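# Stack four magnet blocks into one neat tower

## Task

Take four magnet blocks out of the pile and build a single, tidy tower of them, one directly on another, then open the grippers so nothing is held at the end.

## Robot and tools

Robot: two arms, left_arm and right_arm, each with a parallel two-finger gripper. In the scene frame (origin on the table top midway between the nominal bases, +x out over the table, +y toward left_arm, +z up) the left base sits at (+0.021, +0.315, 0) m and the right at (-0.030, -0.287, 0) m, each turned only slightly about z. Arm names do not match image sides. A two-camera stand is fixed behind the arms.

Frames: every pose, velocity and Hand target an arm reports is in that arm's own base frame; the table is described in the scene frame. Offsets you send run along the arm's own base axes, and rotations pivot about the Hand target position. A gripper's fingers point along its +z; they open and close along its y. end_effector_position is the spot between the pads, just under 1 cm behind the tips. Reported positions and orientations may be off by a few cm, more at long reach.

execute_actions: argument actions is a list of actions; each action is a table of up to 15 rows, one row per 1/30 s step (a shorter table repeats its final row until step 15). Each row is one flat list of 14 numbers in [-1, 1]: left dx, dy, dz, rx, ry, rz, opening, then the same seven for right. The six pose numbers are an offset, not a pose: measured from that arm's Hand target when the action began, and every row counts from that same start, not from the row before. 1.0 equals 0.6 m or 180 degrees; rx, ry, rz form one rotation vector. A new action or call starts from the current Hand target, so resending an offset moves further. All zeros for an arm means nothing new, but its opening must still be sent. Opening is absolute: +1 fully open (pads about 87 mm apart), 0 about 31 to 49 mm, -0.5 about 8 to 21 mm, -1 shut. Sending 0 is a real command, so to keep a gripper as it is, repeat its current command. Optional cameras: list of names, ["all"] or []. Images come only when actions is empty or cameras asks.

move: target is one 14-number row (same layout, units and offset meaning) or a list of up to 15 such rows; every row in the list is an offset from the same starting Hand targets, not from the previous row. The gripper follows a straight path, taking the shorter turn. speed: path top speed in m/s, 0.002 to 2.9, default 0.25 (turning up to twice that in rad/s), one value or one per target. blend: corner rounding in m for lists, 0 means stop at each point. opening_speed: rate of opening change per second on the -1..1 scale, at least 0.2. blocking=false returns after about 0.5 s while motion continues. Whole move capped at 10 s. Paths do not avoid objects or the other arm. The result adds a move: line giving the ending (done, off_target, moving, held, fault) and limits (paced = the pose sent was clipped; held = a check withheld steps).

wait: seconds 0 to 3600; lets the scene run, sends nothing new, a running move continues. stop: brakes the current move (braking needs some room). zoom_image: camera (cam_high, cam_low, cam_left_wrist, cam_right_wrist) and region [x0, y0, x1, y1] in pixels from top-left, at most 504 by 504, on that camera's newest image. finished_scene: scene number 1 or 2; final, call nothing after it in that reply.

Cameras, all 896x504: cam_high, cam_low, cam_left_wrist, cam_right_wrist.

Results: Hand target (your last commanded pose after clipping; the next offsets start here), end_effector_position in metres and end_effector_quat_wxyz, grip_measured (gripper position on the command scale), Joint positions (the gripper listed last, 0 closed to 1 open), Joint velocities (may be summarized as within noise), joint torques (offset, scaled and noisy; the first three wrap at ±28 N m), Tool commands, step readings of position, and MOTOR HOT or FAULT lines. Joint ranges in rad: waist -2.618..3.054, shoulder 0..3.142, elbow 0..3.142 (straight 2.901), wrist pitch ±1.571, wrist yaw ±1.571, wrist roll ±2.094.

Behaviour: each step the commanded orientation is limited to 40 degrees from the measured one. Friction and weight can leave a gripper short, low or tilted, especially when stretched; small moves may not happen or may drift sideways. After each move, check where the gripper ended and how it points; correct tilt, and send any remaining gap as a new offset. An arm blocked by something keeps pushing until you command its target back past the gripper. Paths passing close to an arm's own base can whip the elbow round; go around instead.

Gripping: note grip_measured when the pads first touch, then command roughly 0.04 below it (up to 0.11 near the range ends) for full force, less below for a lighter hold. Close gently; a fast close can squeeze too hard.

Avoid: dropping blocks or releasing them while moving; fast contact with the table, fixtures or the tower; pushing far past a contact; letting the grippers, housings or wrist cameras touch each other (the clearance check does not prevent that) or closing one gripper on the other's fingers; strain on a camera cable; anything leaving the table. Holding loads, long reach or pushing toward unreachable poses heats motors: at 90 °C the arm folds and stops working, at 100 °C it collapses. Loose objects may occasionally be nudged by outside pushes.

Each tool is called after "Call:" as name(argument=value, ...), one argument or row to a line, values as JSON.

## Session

Call:
execute_actions(
  actions=[],
)

Scene clock: 0.00 s.
left_arm: end_effector_position=(+0.3799, +0.0188, +0.0408) grip_measured=+1.000 end_effector_quat_wxyz=(+0.546, -0.072, +0.834, -0.014) | right_arm: end_effector_position=(+0.3705, -0.0433, +0.0485) grip_measured=+1.000 end_effector_quat_wxyz=(+0.572, +0.109, +0.810, -0.073)
Joint positions: left_arm=[0.063 1.543 0.398 0.731 0.003 -0.111 1] | right_arm=[-0.021 1.525 0.336 0.837 0.225 0.089 1]
Joint velocities: within noise
Joint torques (N m): no reading
Heat: left arm: 20 °C; right arm: 21 °C.
Hand target: left_arm +0.3823, +0.0190, +0.0448; +0.551, -0.072, +0.831, -0.014 | right_arm +0.3724, -0.0433, +0.0517; +0.575, +0.109, +0.808, -0.072
Tool commands: left_gripper/opening=+1.0 right_gripper/opening=+1.0

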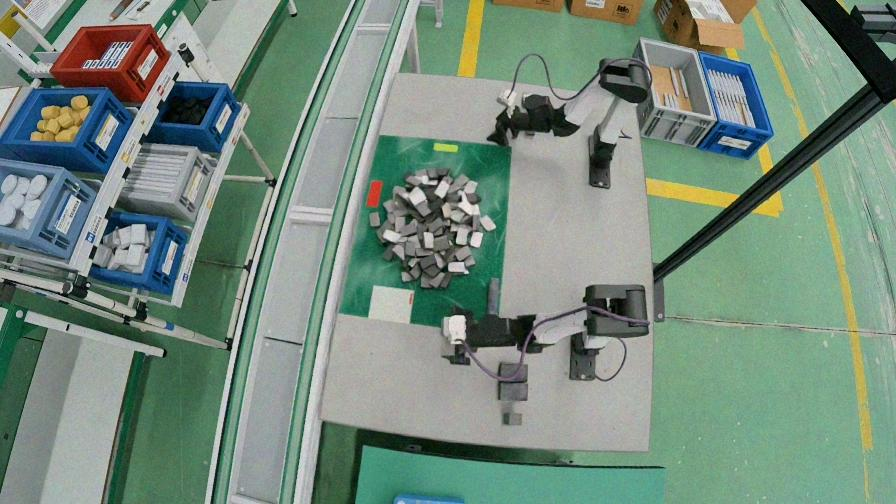

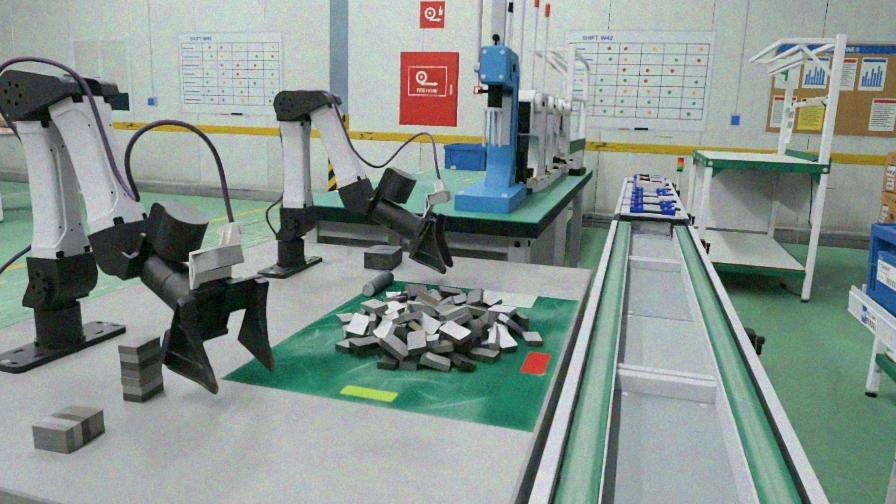

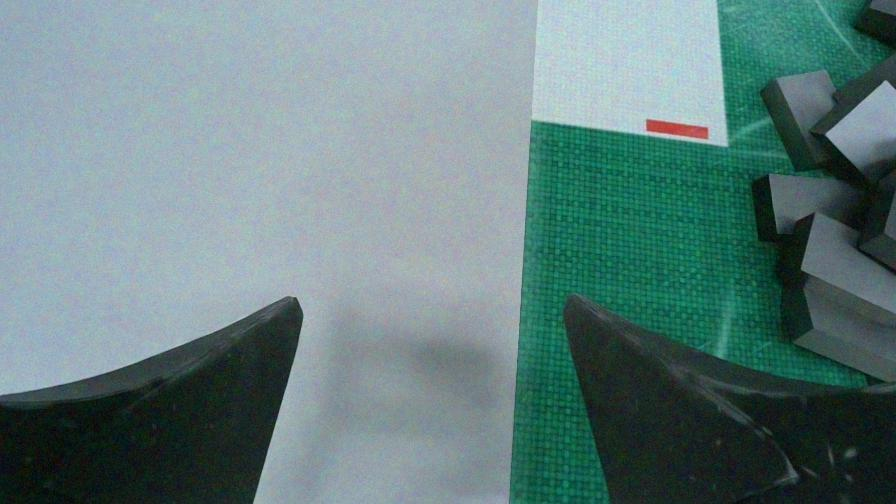

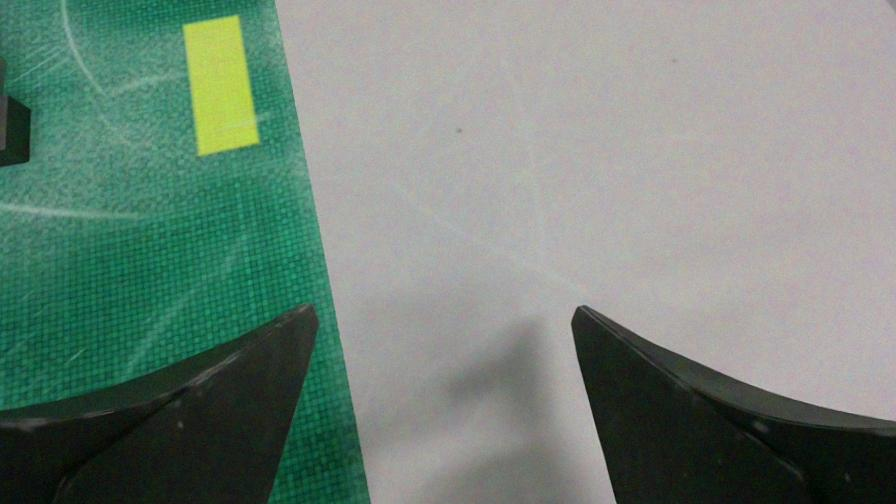

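Call:
zoom_image(
  camera="cam_high",
  region=[335, 130, 535, 330],
)

Call:
zoom_image(
  camera="cam_low",
  region=[300, 260, 580, 400],
)

Scaled by 2.520 from the camera's image (finer frame: 1280x720).

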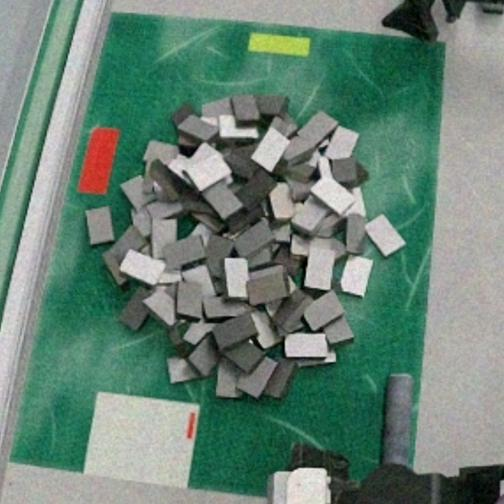

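Scaled by 1.800 from the camera's image (finer frame: 1280x720).

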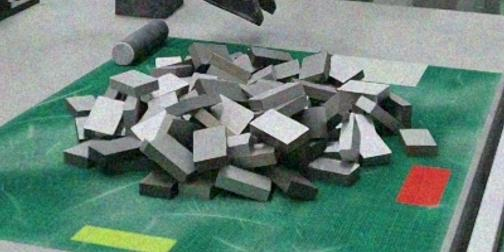

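Call:
move(
  target=[
    [0,0,0,0,0,0,1,-0.05,0.03,0.2,0.025,0.2,0.037,1],
    [0,0,0,0,0,0,1,-0.121,0.305,0.28,0.049,0.391,0.074,1],
  ],
  blend=0.05,
  cameras=["all"],
)

Scene clock: 30.83 s.
left_arm: end_effector_position=(+0.3799, +0.0188, +0.0408) grip_measured=+1.000 end_effector_quat_wxyz=(+0.546, -0.072, +0.834, -0.014) | right_arm: end_effector_position=(+0.3001, +0.1368, +0.2161) grip_measured=+1.000 end_effector_quat_wxyz=(+0.089, -0.005, +0.995, +0.033)
Joint positions: left_arm=[0.063 1.543 0.398 0.731 0.003 -0.111 1] | right_arm=[0.384 1.835 2.003 -1.549 0.005 0.374 1]
Joint torques (N m): left_arm=[0.28 -5.61 6.78 2.67 -0.04 -0.06] | right_arm=[-0.28 -7.82 8.49 0.4 -0.01 0.18]
Heat: left arm: 24 °C; right arm: 24 °C.
Hand target: left_arm +0.3823, +0.0190, +0.0449; +0.551, -0.072, +0.831, -0.014 | right_arm +0.2999, +0.1397, +0.2197; +0.001, +0.000, +1.000, +0.000
Off the commanded pose: left_arm 0.005 m, 1 deg | right_arm 0.005 m, 11 deg.
joint sent to its limit (right arm) — joint 4 (wrist pitch), lower limit. The joint targets are off in orientation, not in position.
move: off_target (right_arm)

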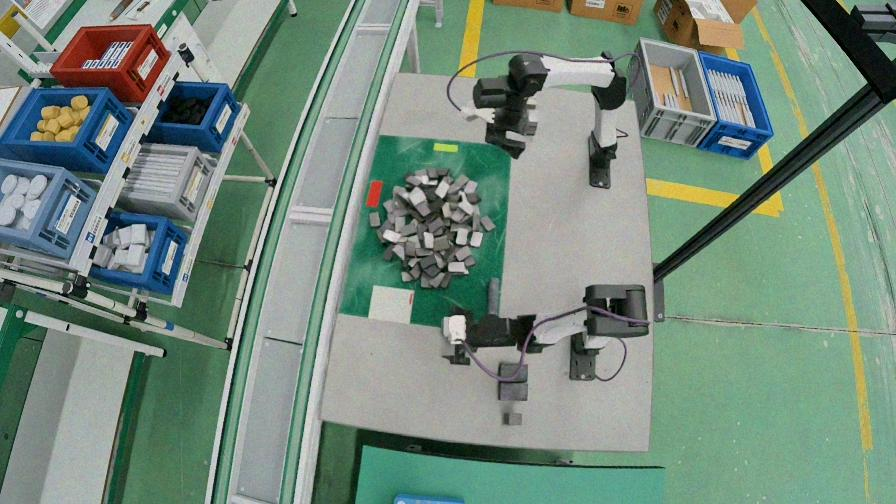

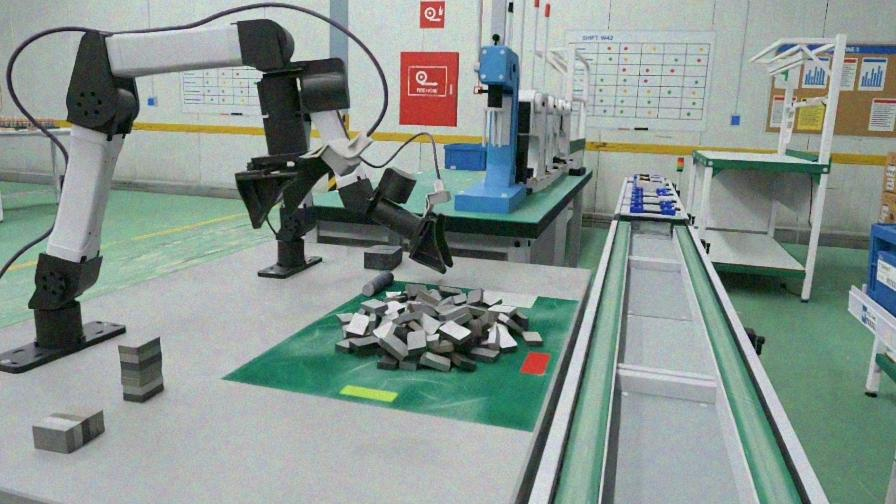

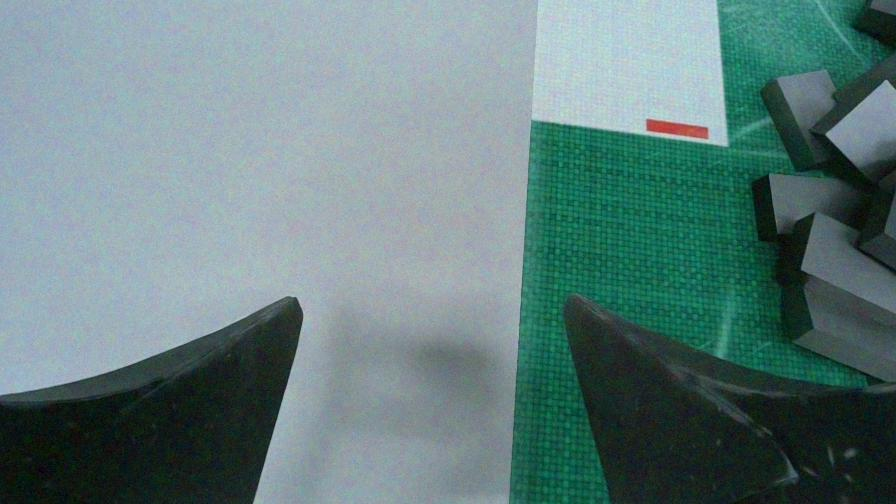

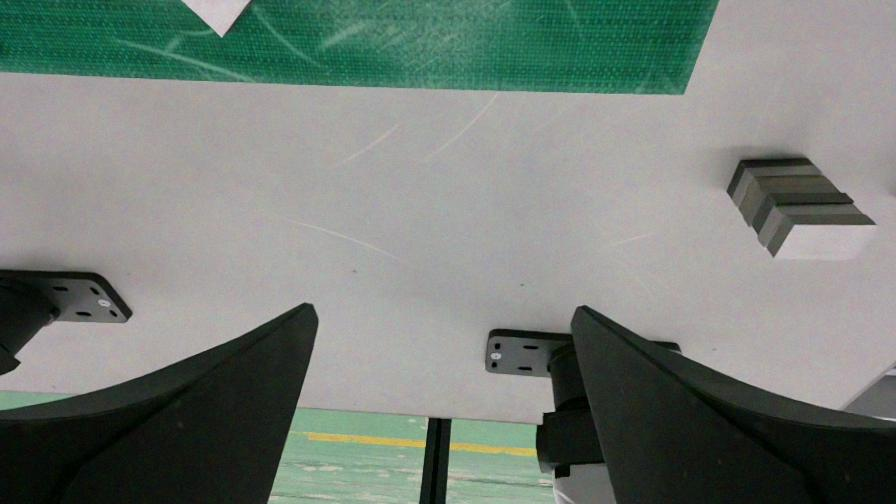

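Call:
move(
  target=[0,0,0,0,0,0,1,0.1,0.1,-0.09,0,-0.25,0,1],
  cameras=["cam_right_wrist","cam_high"],
)

Scene clock: 67.97 s.
left_arm: end_effector_position=(+0.3799, +0.0188, +0.0408) grip_measured=+1.000 end_effector_quat_wxyz=(+0.546, -0.072, +0.834, -0.014) | right_arm: end_effector_position=(+0.3608, +0.1993, +0.1568) grip_measured=+1.000 end_effector_quat_wxyz=(+0.369, -0.003, +0.930, -0.007)
Joint positions: left_arm=[0.063 1.543 0.398 0.731 0.003 -0.111 1] | right_arm=[0.64 1.651 1.395 -0.673 0.431 0.489 1]
Joint torques (N m): left_arm=[0.21 -5.61 6.72 2.69 -0.01 -0.07] | right_arm=[0.25 -10.43 6.2 1.29 0.4 0.16]
Heat: left arm: 26 °C; right arm: 25 °C.
Hand target: left_arm +0.3823, +0.0190, +0.0449; +0.551, -0.072, +0.831, -0.014 | right_arm +0.3598, +0.1996, +0.1656; +0.383, +0.001, +0.924, +0.000
Off the commanded pose: left_arm 0.005 m, 1 deg | right_arm 0.009 m, 2 deg.
move: done
Images, in order (width x height): cam_high 896x504, cam_right_wrist 896x504.

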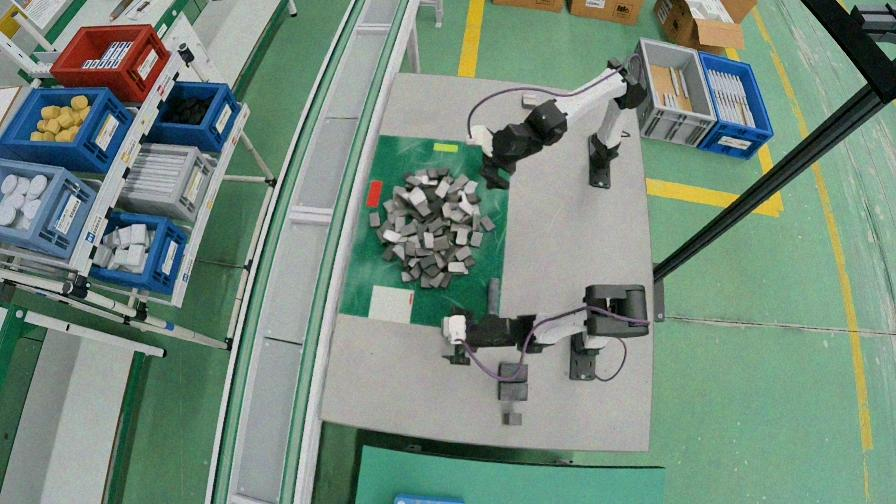

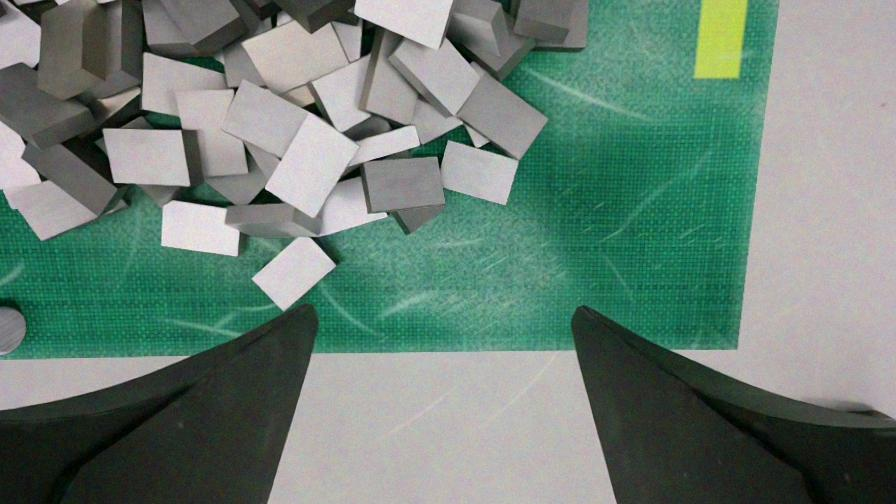

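Call:
zoom_image(
  camera="cam_right_wrist",
  region=[150, 80, 550, 320],
)

Scaled by 1.260 from the camera's image (finer frame: 1280x720).

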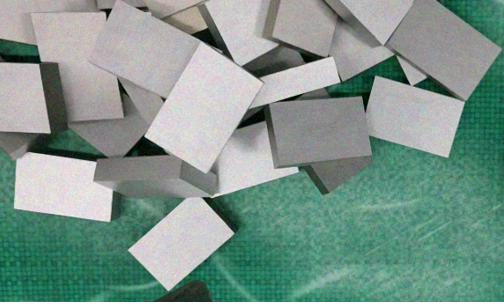

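Call:
move(
  target=[0,0,0,0,0,0,1,0.0187,0.164,-0.128,0.1134,0.2325,-0.2735,0.3],
  cameras=["cam_right_wrist"],
)

Scene clock: 137.23 s.
left_arm: end_effector_position=(+0.3799, +0.0188, +0.0408) grip_measured=+1.000 end_effector_quat_wxyz=(+0.546, -0.072, +0.834, -0.014) | right_arm: end_effector_position=(+0.3695, +0.2982, +0.0910) grip_measured=+0.300 end_effector_quat_wxyz=(+0.011, +0.430, +0.903, +0.009)
Joint positions: left_arm=[0.063 1.543 0.398 0.731 0.003 -0.111 1] | right_arm=[0.595 2.462 2.468 -1.55 0.01 1.484 0.65]
Joint torques (N m): left_arm=[0.32 -5.64 6.83 2.67 -0.01 -0.06] | right_arm=[-0.91 -11.55 8.38 0.08 0 0.27]
Heat: left arm: 30 °C; right arm: 37 °C.
Hand target: left_arm +0.3823, +0.0190, +0.0449; +0.551, -0.072, +0.831, -0.014 | right_arm +0.3711, +0.2981, +0.0890; +0.000, +0.439, +0.899, +0.000
Off the commanded pose: left_arm 0.005 m, 1 deg | right_arm 0.003 m, 2 deg.
joint sent to its limit (right arm) — joint 4 (wrist pitch), lower limit. The joint targets still meet the commanded pose.
move: done

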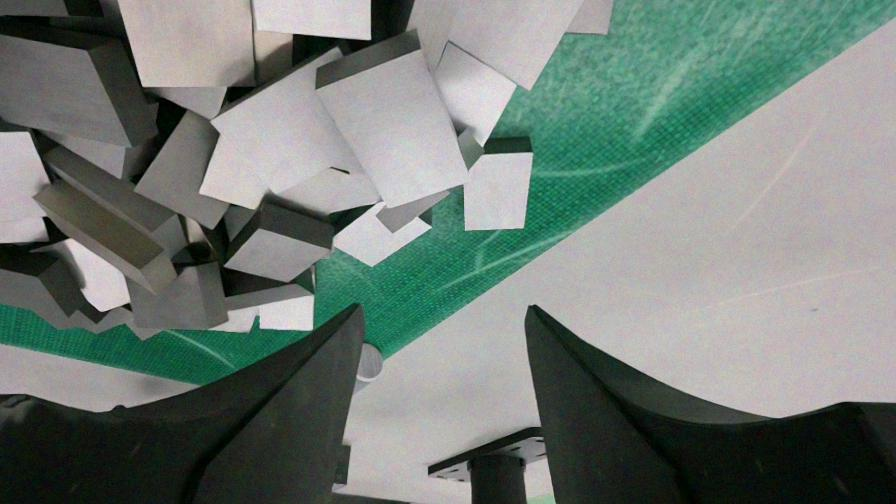

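Call:
move(
  target=[
    [0,0,0,0,0,0,1,-0.041,-0.011,0,0,0,0,0.35],
    [0,0,0,0,0,0,1,-0.041,-0.011,-0.09,0,0,0,0.35],
  ],
  blend=0.02,
  cameras=["cam_right_wrist","cam_low"],
)

Scene clock: 179.40 s.
left_arm: end_effector_position=(+0.3799, +0.0188, +0.0408) grip_measured=+1.000 end_effector_quat_wxyz=(+0.546, -0.072, +0.834, -0.014) | right_arm: end_effector_position=(+0.3344, +0.2778, +0.0326) grip_measured=+0.350 end_effector_quat_wxyz=(-0.020, +0.433, +0.900, -0.037)
Joint positions: left_arm=[0.063 1.543 0.398 0.731 0.003 -0.111 1] | right_arm=[0.599 2.351 2.03 -1.336 0.003 1.496 0.675]
Joint torques (N m): left_arm=[0.29 -5.63 6.78 2.68 -0.02 -0.07] | right_arm=[0.42 -14 4.75 0.69 0.07 0.31]
Heat: left arm: 32 °C; right arm: 38 °C.
Hand target: left_arm +0.3823, +0.0190, +0.0449; +0.551, -0.072, +0.831, -0.014 | right_arm +0.3465, +0.2914, +0.0350; +0.000, +0.439, +0.899, +0.000
Off the commanded pose: left_arm 0.005 m, 1 deg | right_arm 0.018 m, 5 deg.
move: off_target (right_arm); blend cut to 0.0126 m at target 1
Images, in order (width x height): cam_low 896x504, cam_right_wrist 896x504.

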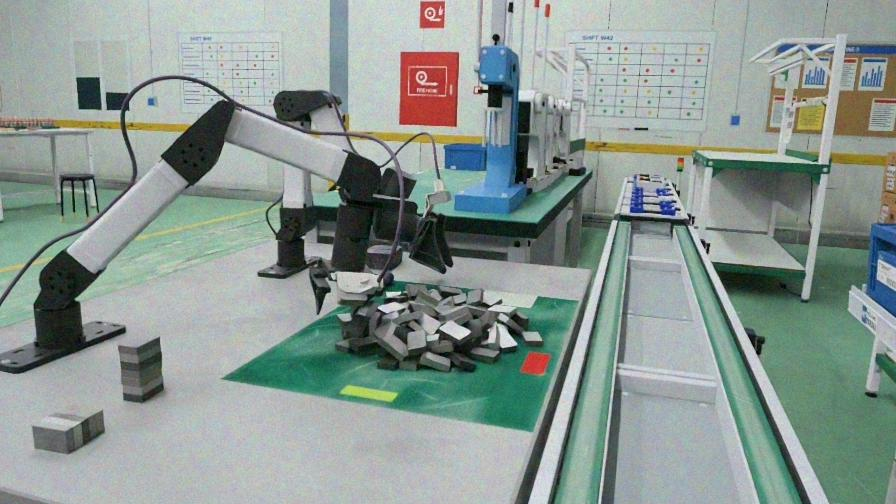

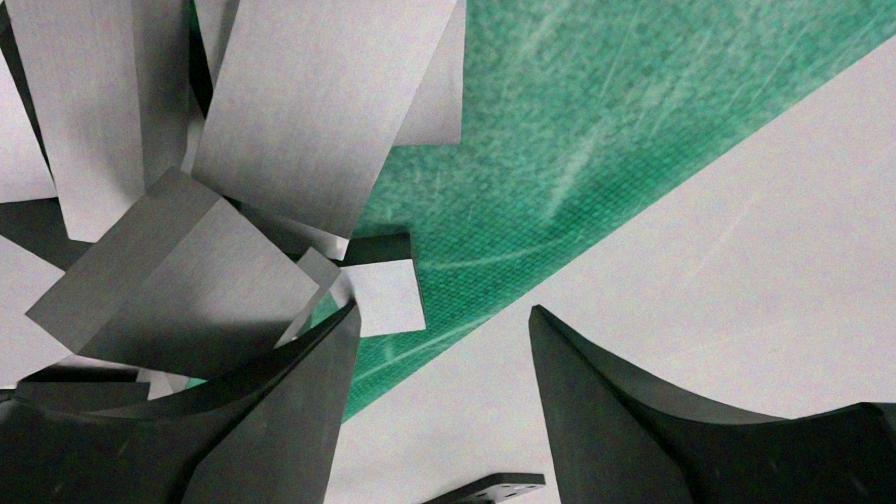

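Call:
move(
  target=[
    [0,0,0,0,0,0,1,0,0,0.07,0,0,0,-0.1],
    [0,0,0,0,0,0,1,-0.003,-0.002,0.07,0,0,0,-0.1],
  ],
  cameras=["cam_right_wrist"],
)

Scene clock: 189.13 s.
left_arm: end_effector_position=(+0.3799, +0.0188, +0.0408) grip_measured=+1.000 end_effector_quat_wxyz=(+0.546, -0.072, +0.834, -0.014) | right_arm: end_effector_position=(+0.3460, +0.2861, +0.0607) grip_measured=-0.100 end_effector_quat_wxyz=(-0.007, +0.435, +0.900, -0.014)
Joint positions: left_arm=[0.063 1.543 0.398 0.731 0.003 -0.111 1] | right_arm=[0.599 2.351 2.145 -1.396 0.001 1.5 0.45]
Joint torques (N m): left_arm=[0.32 -5.64 6.8 2.67 -0.02 -0.07] | right_arm=[0.38 -15.23 6.91 0 0.09 0.29]
Heat: left arm: 32 °C; right arm: 41 °C.
Hand target: left_arm +0.3823, +0.0190, +0.0449; +0.551, -0.072, +0.831, -0.014 | right_arm +0.3447, +0.2903, +0.0770; +0.000, +0.439, +0.899, +0.000
Off the commanded pose: left_arm 0.005 m, 1 deg | right_arm 0.017 m, 2 deg.
move: off_target (right_arm)

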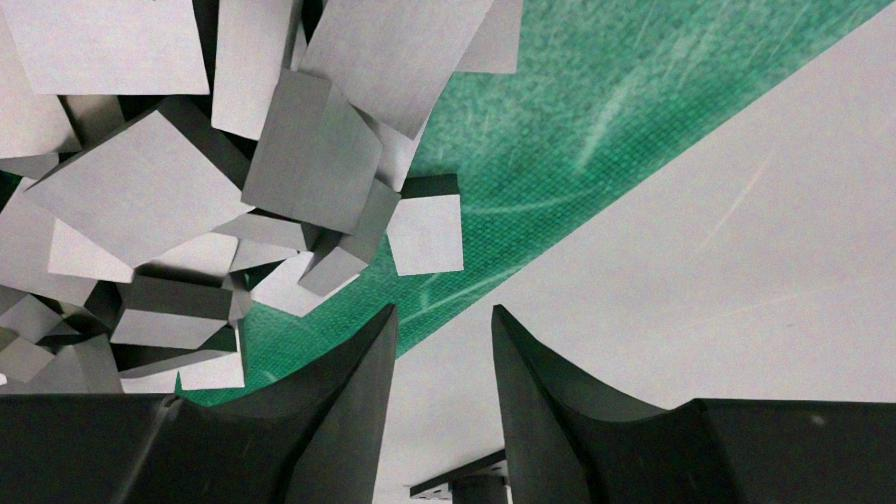

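Call:
move(
  target=[0,0,0,0,0,0,1,0,0.018,-0.025,0,0,0,0.05],
  cameras=["cam_right_wrist"],
)

Scene clock: 200.03 s.
left_arm: end_effector_position=(+0.3799, +0.0188, +0.0408) grip_measured=+1.000 end_effector_quat_wxyz=(+0.546, -0.072, +0.834, -0.014) | right_arm: end_effector_position=(+0.3413, +0.2965, +0.0606) grip_measured=+0.050 end_effector_quat_wxyz=(-0.005, +0.433, +0.901, -0.010)
Joint positions: left_arm=[0.063 1.543 0.398 0.731 0.003 -0.111 1] | right_arm=[0.624 2.351 2.145 -1.387 0.001 1.519 0.525]
Joint torques (N m): left_arm=[0.25 -5.6 6.8 2.7 0 -0.08] | right_arm=[0.03 -12.71 6.49 0.3 0.1 0.28]
Heat: left arm: 33 °C; right arm: 45 °C.
Hand target: left_arm +0.3823, +0.0190, +0.0449; +0.551, -0.072, +0.831, -0.014 | right_arm +0.3447, +0.3011, +0.0620; +0.000, +0.439, +0.899, +0.000
Off the commanded pose: left_arm 0.005 m, 1 deg | right_arm 0.006 m, 1 deg.
move: done

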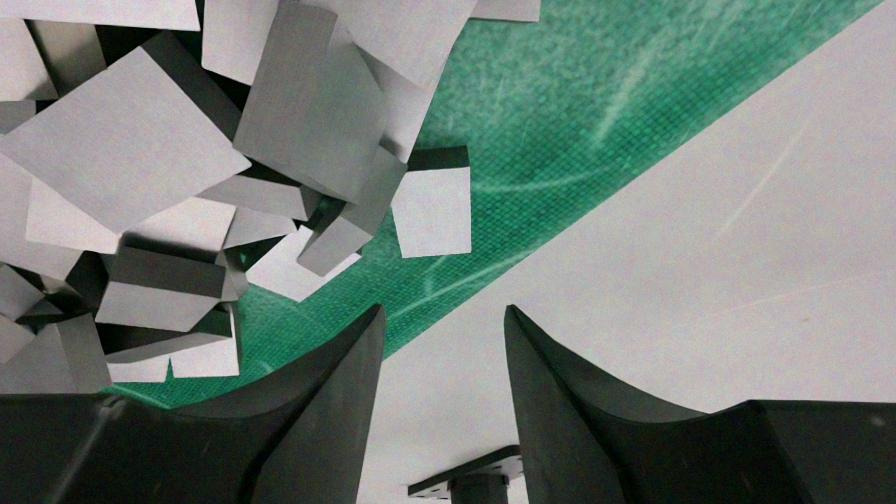

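Call:
move(
  target=[
    [0,0,0,0,0,0,1,0.007,0.005,-0.04,0,0,0,0.05],
    [0,0,0,0,0,0,1,0.007,0.005,-0.072,0,0,0,0.05],
  ],
  speed=0.12,
  blend=0.01,
  cameras=["cam_right_wrist"],
)

Scene clock: 207.03 s.
left_arm: end_effector_position=(+0.3799, +0.0188, +0.0408) grip_measured=+1.000 end_effector_quat_wxyz=(+0.546, -0.072, +0.834, -0.014) | right_arm: end_effector_position=(+0.3460, +0.3001, +0.0304) grip_measured=+0.050 end_effector_quat_wxyz=(-0.001, +0.433, +0.901, -0.002)
Joint positions: left_arm=[0.063 1.543 0.398 0.731 0.003 -0.111 1] | right_arm=[0.624 2.362 2.046 -1.259 0 1.52 0.525]
Joint torques (N m): left_arm=[0.25 -5.6 6.79 2.68 -0.02 -0.08] | right_arm=[-0.03 -11.07 5.37 0.46 0.11 0.29]
Heat: left arm: 33 °C; right arm: 45 °C.
Hand target: left_arm +0.3823, +0.0190, +0.0449; +0.551, -0.072, +0.831, -0.014 | right_arm +0.3489, +0.3040, +0.0188; +0.000, +0.439, +0.899, +0.000
Off the commanded pose: left_arm 0.005 m, 1 deg | right_arm 0.013 m, 1 deg.
move: off_target (right_arm); blend cut to 0.0096 m at target 1

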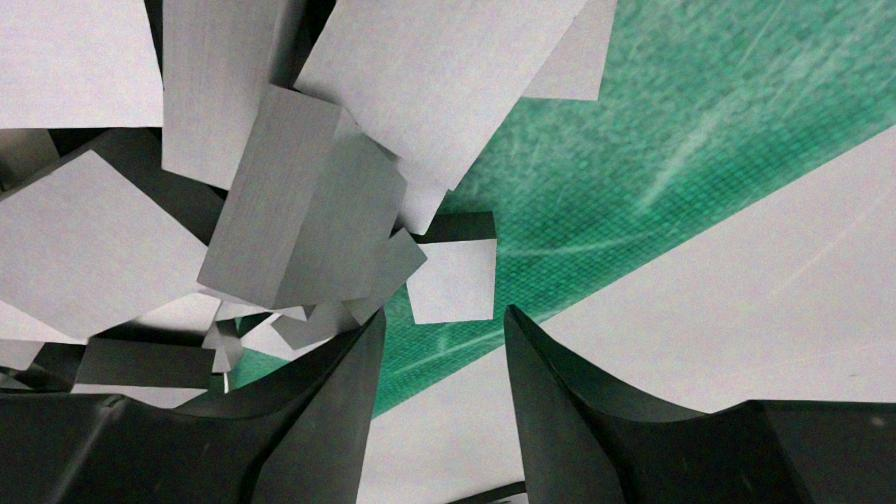

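Call:
move(
  target=[
    [0,0,0,0,0,0,1,-0.002,-0.002,-0.021,0,0,0,0.05],
    [0,0,0,0,0,0,1,-0.002,-0.002,-0.021,0,0,0,-0.45],
  ],
  speed=0.1,
  cameras=["cam_right_wrist"],
)

Scene clock: 213.73 s.
left_arm: end_effector_position=(+0.3799, +0.0188, +0.0408) grip_measured=+1.000 end_effector_quat_wxyz=(+0.546, -0.072, +0.834, -0.014) | right_arm: end_effector_position=(+0.3424, +0.3032, +0.0204) grip_measured=-0.198 end_effector_quat_wxyz=(-0.008, +0.432, +0.902, +0.003)
Joint positions: left_arm=[0.063 1.543 0.398 0.731 0.003 -0.111 1] | right_arm=[0.627 2.362 2.003 -1.215 -0.017 1.52 0.401]
Joint torques (N m): left_arm=[0.24 -5.61 6.79 2.68 -0.02 -0.07] | right_arm=[-0.36 -11.02 4.71 0.51 0.27 0.28]
Heat: left arm: 33 °C; right arm: 45 °C.
Hand target: left_arm +0.3823, +0.0190, +0.0449; +0.551, -0.072, +0.831, -0.014 | right_arm +0.3477, +0.3029, +0.0062; +0.000, +0.439, +0.899, +0.000
Off the commanded pose: left_arm 0.005 m, 1 deg | right_arm 0.015 m, 1 deg.
move: off_target (right_arm); target 2's new opening was sent with right_arm's hand 0.017 m and 2 deg from that target

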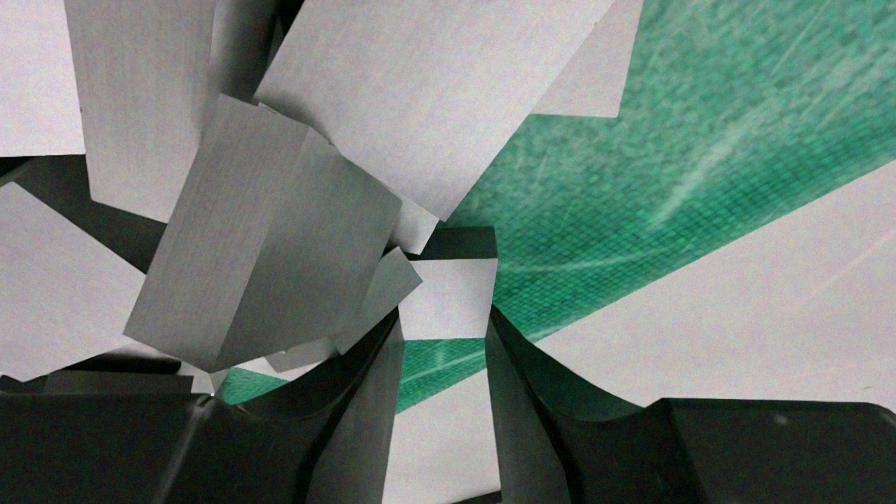

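Call:
move(
  target=[
    [0,0,0,0,0,0,1,0,0,0.1,0,0,0,-0.45],
    [0,0,0,0,0,0,1,0.037,-0.363,0.15,0,0,0,-0.45],
    [0,0,0,0,0,0,1,0.037,-0.363,0.06,0,0,0,-0.45],
  ],
  blend=0.03,
  cameras=["cam_right_wrist","cam_low"],
)

Scene clock: 227.20 s.
left_arm: end_effector_position=(+0.3799, +0.0188, +0.0407) grip_measured=+1.000 end_effector_quat_wxyz=(+0.546, -0.072, +0.834, -0.014) | right_arm: end_effector_position=(+0.3687, +0.0841, +0.0376) grip_measured=-0.198 end_effector_quat_wxyz=(-0.008, +0.445, +0.895, -0.010)
Joint positions: left_arm=[0.063 1.543 0.398 0.73 0.003 -0.111 1] | right_arm=[0.132 2.114 1.663 -1.144 0.007 1.054 0.401]
Joint torques (N m): left_arm=[0.31 -5.67 6.79 2.69 -0.01 -0.07] | right_arm=[-0.36 -12.38 5.26 0.29 0.04 0.01]
Heat: left arm: 34 °C; right arm: 46 °C.
Hand target: left_arm +0.3823, +0.0190, +0.0448; +0.551, -0.072, +0.831, -0.014 | right_arm +0.3699, +0.0851, +0.0422; +0.000, +0.439, +0.899, +0.000
Off the commanded pose: left_arm 0.005 m, 1 deg | right_arm 0.005 m, 2 deg.
move: done; blend cut to 0.0298 m at target 1, 0.027 m at target 2
Images, in order (width x height): cam_low 896x504, cam_right_wrist 896x504.

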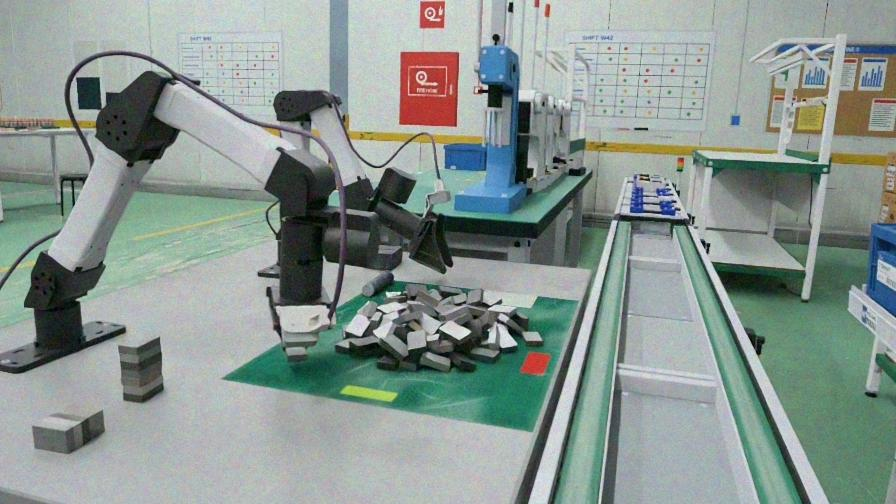

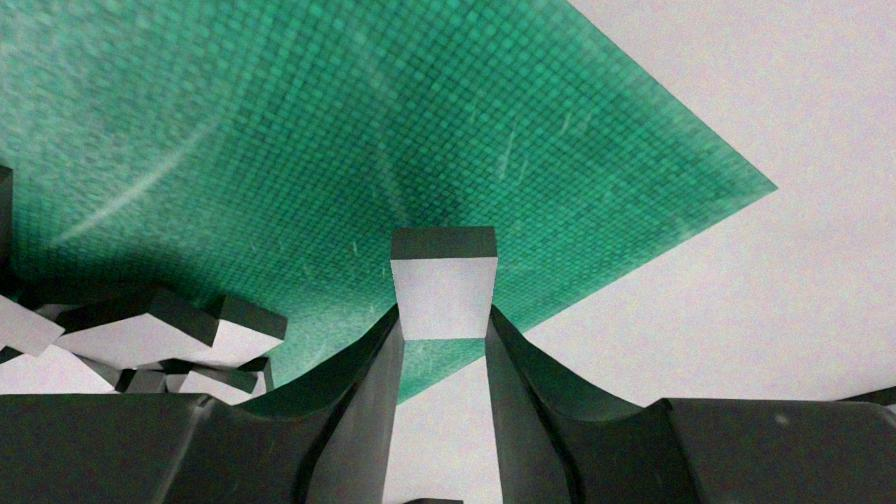

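Call:
move(
  target=[
    [0,0,0,0,0,0,1,0,0,-0.03,0,0,0,-0.45],
    [0,0,0,0,0,0,1,0,0,-0.03,0,0,0,0.2],
    [0,0,0,0,0,0,1,0,0,0.12,0,0,0,0.2],
    [0,0,0,0,0,0,1,-0.0165,0.1915,0.207,-0.1134,-0.2325,0.2735,0.2],
  ],
  speed=[0.08,0.1,0.25,0.3],
  blend=[0,0,0.03,0],
  cameras=["cam_right_wrist"],
)

Scene clock: 246.23 s.
left_arm: end_effector_position=(+0.3799, +0.0188, +0.0407) grip_measured=+1.000 end_effector_quat_wxyz=(+0.546, -0.072, +0.834, -0.014) | right_arm: end_effector_position=(+0.3607, +0.2013, +0.1570) grip_measured=+0.200 end_effector_quat_wxyz=(+0.368, +0.004, +0.930, -0.004)
Joint positions: left_arm=[0.063 1.543 0.398 0.73 0.003 -0.111 1] | right_arm=[0.643 1.654 1.399 -0.676 0.431 0.506 0.6]
Joint torques (N m): left_arm=[0.28 -5.6 6.74 2.68 0 -0.08] | right_arm=[-0.03 -10.62 6.17 1.26 0.37 0.02]
Heat: left arm: 34 °C; right arm: 47 °C.
Hand target: left_arm +0.3823, +0.0190, +0.0448; +0.551, -0.072, +0.831, -0.014 | right_arm +0.3601, +0.1999, +0.1665; +0.383, +0.001, +0.924, +0.000
Off the commanded pose: left_arm 0.005 m, 1 deg | right_arm 0.009 m, 2 deg.
move: done

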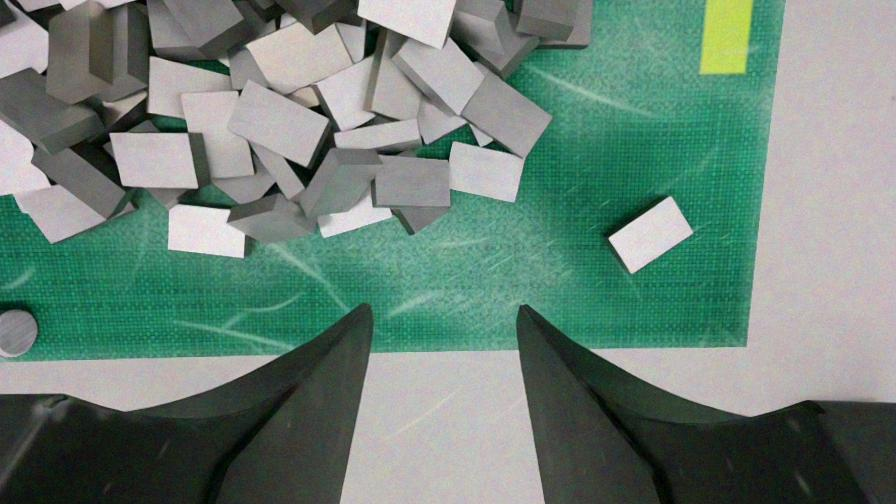

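Call:
zoom_image(
  camera="cam_right_wrist",
  region=[220, 60, 580, 276],
)

Scaled by 1.400 from the camera's image (finer frame: 1280x720).

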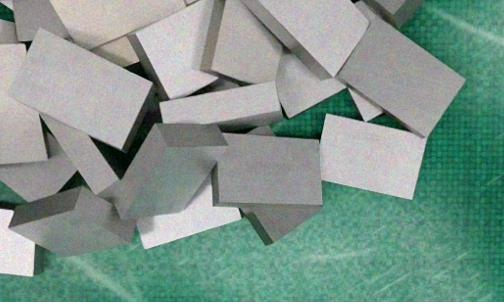

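Call:
move(
  target=[0,0,0,0,0,0,1,0.0715,0.052,-0.119,-0.187,0.2,0.451,0.05],
  cameras=["cam_right_wrist"],
)

Scene clock: 280.73 s.
left_arm: end_effector_position=(+0.3799, +0.0188, +0.0407) grip_measured=+1.000 end_effector_quat_wxyz=(+0.546, -0.072, +0.834, -0.014) | right_arm: end_effector_position=(+0.4030, +0.2291, +0.0967) grip_measured=+0.050 end_effector_quat_wxyz=(-0.036, +0.675, -0.737, +0.005)
Joint positions: left_arm=[0.063 1.543 0.398 0.73 0.003 -0.111 1] | right_arm=[0.587 2.483 2.533 -1.549 -0.001 -0.897 0.525]
Joint torques (N m): left_arm=[0.29 -5.57 6.83 2.69 -0.01 -0.08] | right_arm=[0.21 -11.78 8.51 0.22 0.02 0.04]
Heat: left arm: 35 °C; right arm: 43 °C.
Hand target: left_arm +0.3823, +0.0190, +0.0448; +0.551, -0.072, +0.831, -0.014 | right_arm +0.4028, +0.2312, +0.0950; -0.001, +0.682, -0.732, +0.000
Off the commanded pose: left_arm 0.005 m, 1 deg | right_arm 0.003 m, 4 deg.
joint sent to its limit (right arm) — joint 4 (wrist pitch), lower limit. The joint targets are off in orientation, not in position.
move: off_target (right_arm)

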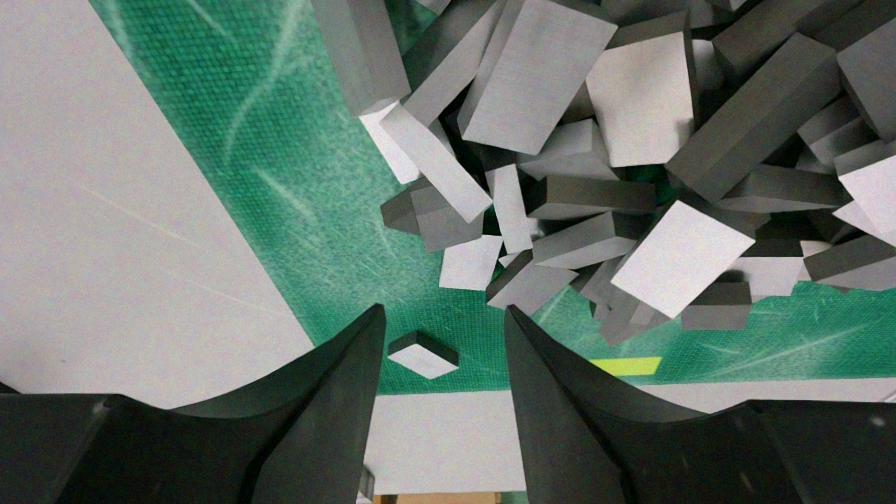

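Call:
move(
  target=[0,0,0,0,0,0,1,0.005,-0.013,-0.047,0,0,0,0.1],
  cameras=["cam_right_wrist"],
)

Call:
zoom_image(
  camera="cam_right_wrist",
  region=[300, 100, 600, 320],
)

Scene clock: 297.90 s.
left_arm: end_effector_position=(+0.3799, +0.0188, +0.0407) grip_measured=+1.000 end_effector_quat_wxyz=(+0.546, -0.072, +0.834, -0.014) | right_arm: end_effector_position=(+0.4032, +0.2256, +0.0687) grip_measured=+0.100 end_effector_quat_wxyz=(-0.004, +0.678, -0.735, +0.000)
Joint positions: left_arm=[0.063 1.543 0.398 0.73 0.003 -0.111 1] | right_arm=[0.581 2.546 2.533 -1.549 -0.001 -0.91 0.55]
Joint torques (N m): left_arm=[0.25 -5.61 6.79 2.7 -0.03 -0.08] | right_arm=[-0.92 -12.11 8.23 0.11 -0.01 0.08]
Heat: left arm: 35 °C; right arm: 50 °C.
Hand target: left_arm +0.3823, +0.0190, +0.0448; +0.551, -0.072, +0.831, -0.014 | right_arm +0.4060, +0.2233, +0.0669; -0.001, +0.682, -0.732, +0.000
Off the commanded pose: left_arm 0.005 m, 1 deg | right_arm 0.004 m, 1 deg.
move: done

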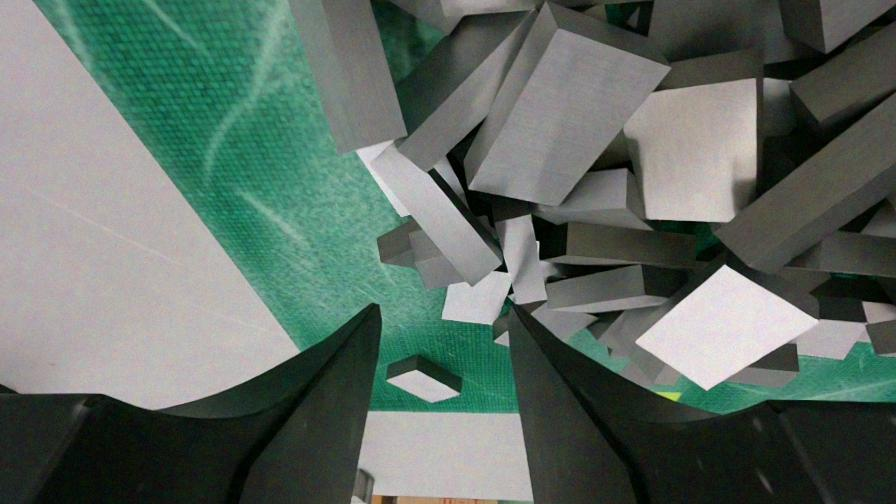

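Scaled by 1.680 from the camera's image (finer frame: 1280x720).

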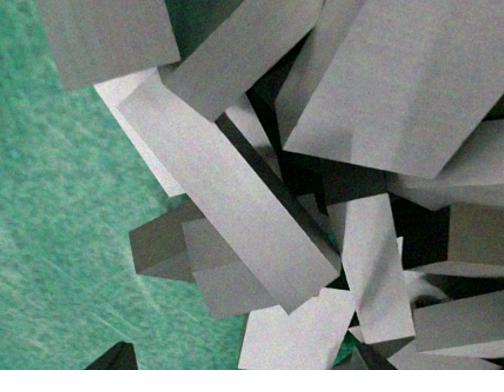

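Call:
move(
  target=[
    [0,0,0,0,0,0,1,-0.02,-0.01,0.08,0.05,-0.05,-0.12,0.2],
    [0,0,0,0,0,0,1,-0.0765,-0.039,0.166,0.187,-0.2,-0.451,0.2],
  ],
  blend=0.05,
  speed=0.35,
  cameras=["cam_right_wrist"],
)

Call:
zoom_image(
  camera="cam_right_wrist",
  region=[220, 60, 580, 276],
)

Scene clock: 325.67 s.
left_arm: end_effector_position=(+0.3799, +0.0188, +0.0407) grip_measured=+1.000 end_effector_quat_wxyz=(+0.546, -0.072, +0.834, -0.014) | right_arm: end_effector_position=(+0.3612, +0.1989, +0.1584) grip_measured=+0.200 end_effector_quat_wxyz=(+0.369, -0.009, +0.929, -0.008)
Joint positions: left_arm=[0.063 1.543 0.398 0.73 0.003 -0.111 1] | right_arm=[0.639 1.651 1.399 -0.675 0.43 0.475 0.6]
Joint torques (N m): left_arm=[0.27 -5.61 6.78 2.68 -0.01 -0.06] | right_arm=[0.29 -10.29 6.22 1.32 0.33 0.24]
Heat: left arm: 36 °C; right arm: 50 °C.
Hand target: left_arm +0.3823, +0.0190, +0.0448; +0.551, -0.072, +0.831, -0.014 | right_arm +0.3601, +0.1999, +0.1663; +0.383, +0.001, +0.924, +0.000
Off the commanded pose: left_arm 0.005 m, 1 deg | right_arm 0.008 m, 2 deg.
move: done

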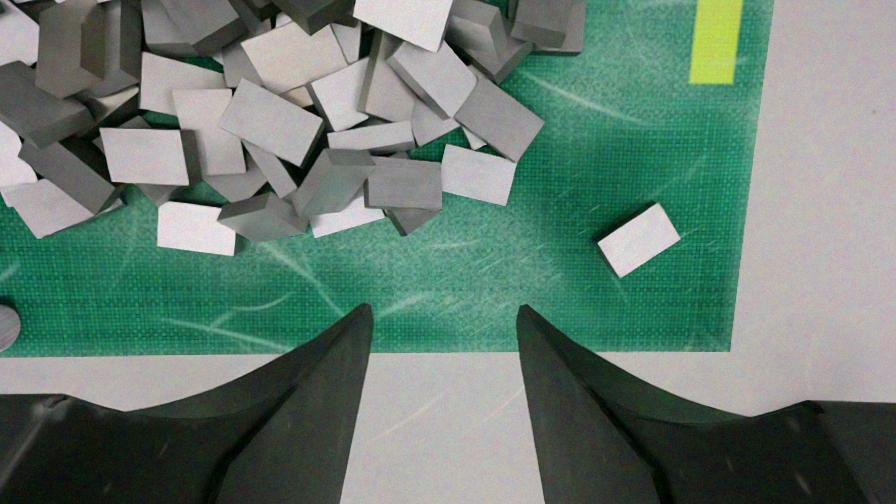

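Scaled by 1.400 from the camera's image (finer frame: 1280x720).

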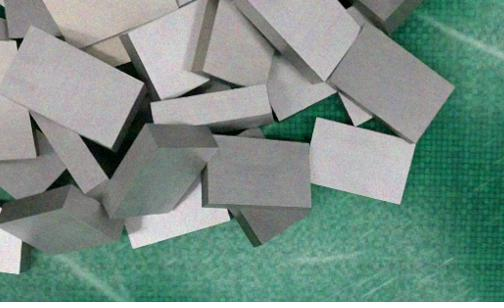

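Call:
move(
  target=[
    [0,0,0,0,0,0,1,0.075,0.04,-0.09,-0.187,0.2,0.451,0.1],
    [0,0,0,0,0,0,1,0.075,0.04,-0.165,-0.187,0.2,0.451,0.1],
  ],
  blend=0.02,
  cameras=["cam_right_wrist"],
)

Call:
zoom_image(
  camera="cam_right_wrist",
  region=[300, 140, 600, 360],
)

Scene clock: 358.13 s.
left_arm: end_effector_position=(+0.3799, +0.0188, +0.0407) grip_measured=+1.000 end_effector_quat_wxyz=(+0.546, -0.072, +0.834, -0.014) | right_arm: end_effector_position=(+0.4061, +0.2219, +0.0677) grip_measured=+0.100 end_effector_quat_wxyz=(+0.006, -0.674, +0.739, +0.000)
Joint positions: left_arm=[0.063 1.543 0.398 0.73 0.003 -0.111 1] | right_arm=[0.571 2.544 2.526 -1.541 -0.002 -0.908 0.55]
Joint torques (N m): left_arm=[0.31 -5.64 6.8 2.68 -0.01 -0.08] | right_arm=[0.23 -12.79 8.21 0.08 0.01 -0.04]
Heat: left arm: 37 °C; right arm: 49 °C.
Hand target: left_arm +0.3823, +0.0190, +0.0448; +0.551, -0.072, +0.831, -0.014 | right_arm +0.4050, +0.2240, +0.0674; +0.001, -0.682, +0.731, +0.000
Off the commanded pose: left_arm 0.005 m, 1 deg | right_arm 0.002 m, 1 deg.
move: done

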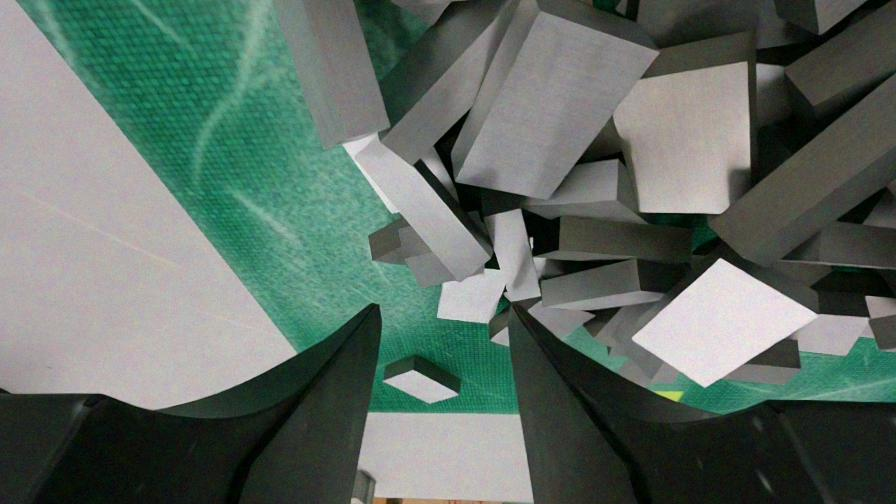

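Scaled by 1.680 from the camera's image (finer frame: 1280x720).

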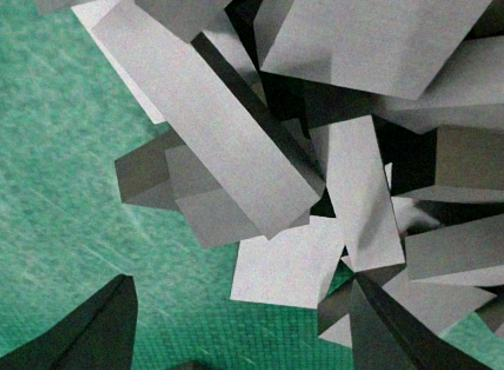

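Call:
move(
  target=[
    [0,0,0,0,0,0,1,0,0,-0.06,0,0,0,0.1],
    [0,0,0,0,0,0,1,0,0,-0.06,0,0,0,-0.05],
  ],
  speed=0.1,
  cameras=["cam_right_wrist"],
)

Call:
zoom_image(
  camera="cam_right_wrist",
  region=[300, 140, 600, 360],
)

Scene clock: 380.33 s.
left_arm: end_effector_position=(+0.3799, +0.0188, +0.0407) grip_measured=+1.000 end_effector_quat_wxyz=(+0.546, -0.072, +0.834, -0.014) | right_arm: end_effector_position=(+0.3983, +0.2086, +0.0375) grip_measured=-0.050 end_effector_quat_wxyz=(-0.031, -0.674, +0.738, -0.013)
Joint positions: left_arm=[0.063 1.543 0.398 0.73 0.003 -0.111 1] | right_arm=[0.57 2.529 2.363 -1.462 0.037 -0.909 0.475]
Joint torques (N m): left_arm=[0.29 -5.6 6.72 2.68 -0.02 -0.06] | right_arm=[0.34 -14.11 4.19 0.75 -0.35 0]
Heat: left arm: 37 °C; right arm: 57 °C.
Hand target: left_arm +0.3823, +0.0190, +0.0449; +0.551, -0.072, +0.831, -0.014 | right_arm +0.4050, +0.2239, +0.0314; +0.001, -0.682, +0.732, +0.000
Off the commanded pose: left_arm 0.005 m, 1 deg | right_arm 0.018 m, 4 deg.
move: off_target (right_arm); target 2's new opening was sent with right_arm's hand 0.020 m and 5 deg from that target

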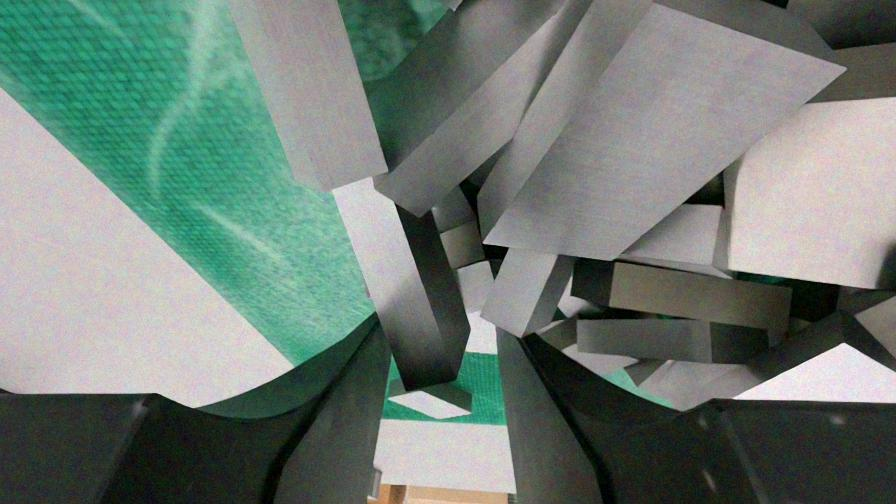

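Scaled by 1.680 from the camera's image (finer frame: 1280x720).

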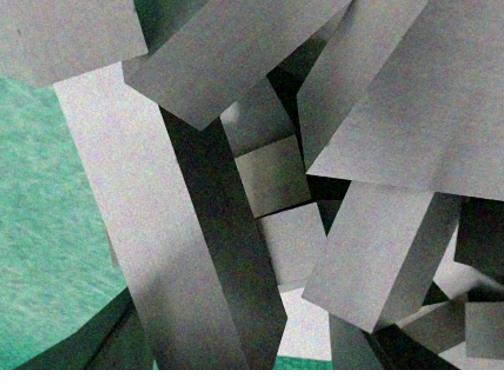

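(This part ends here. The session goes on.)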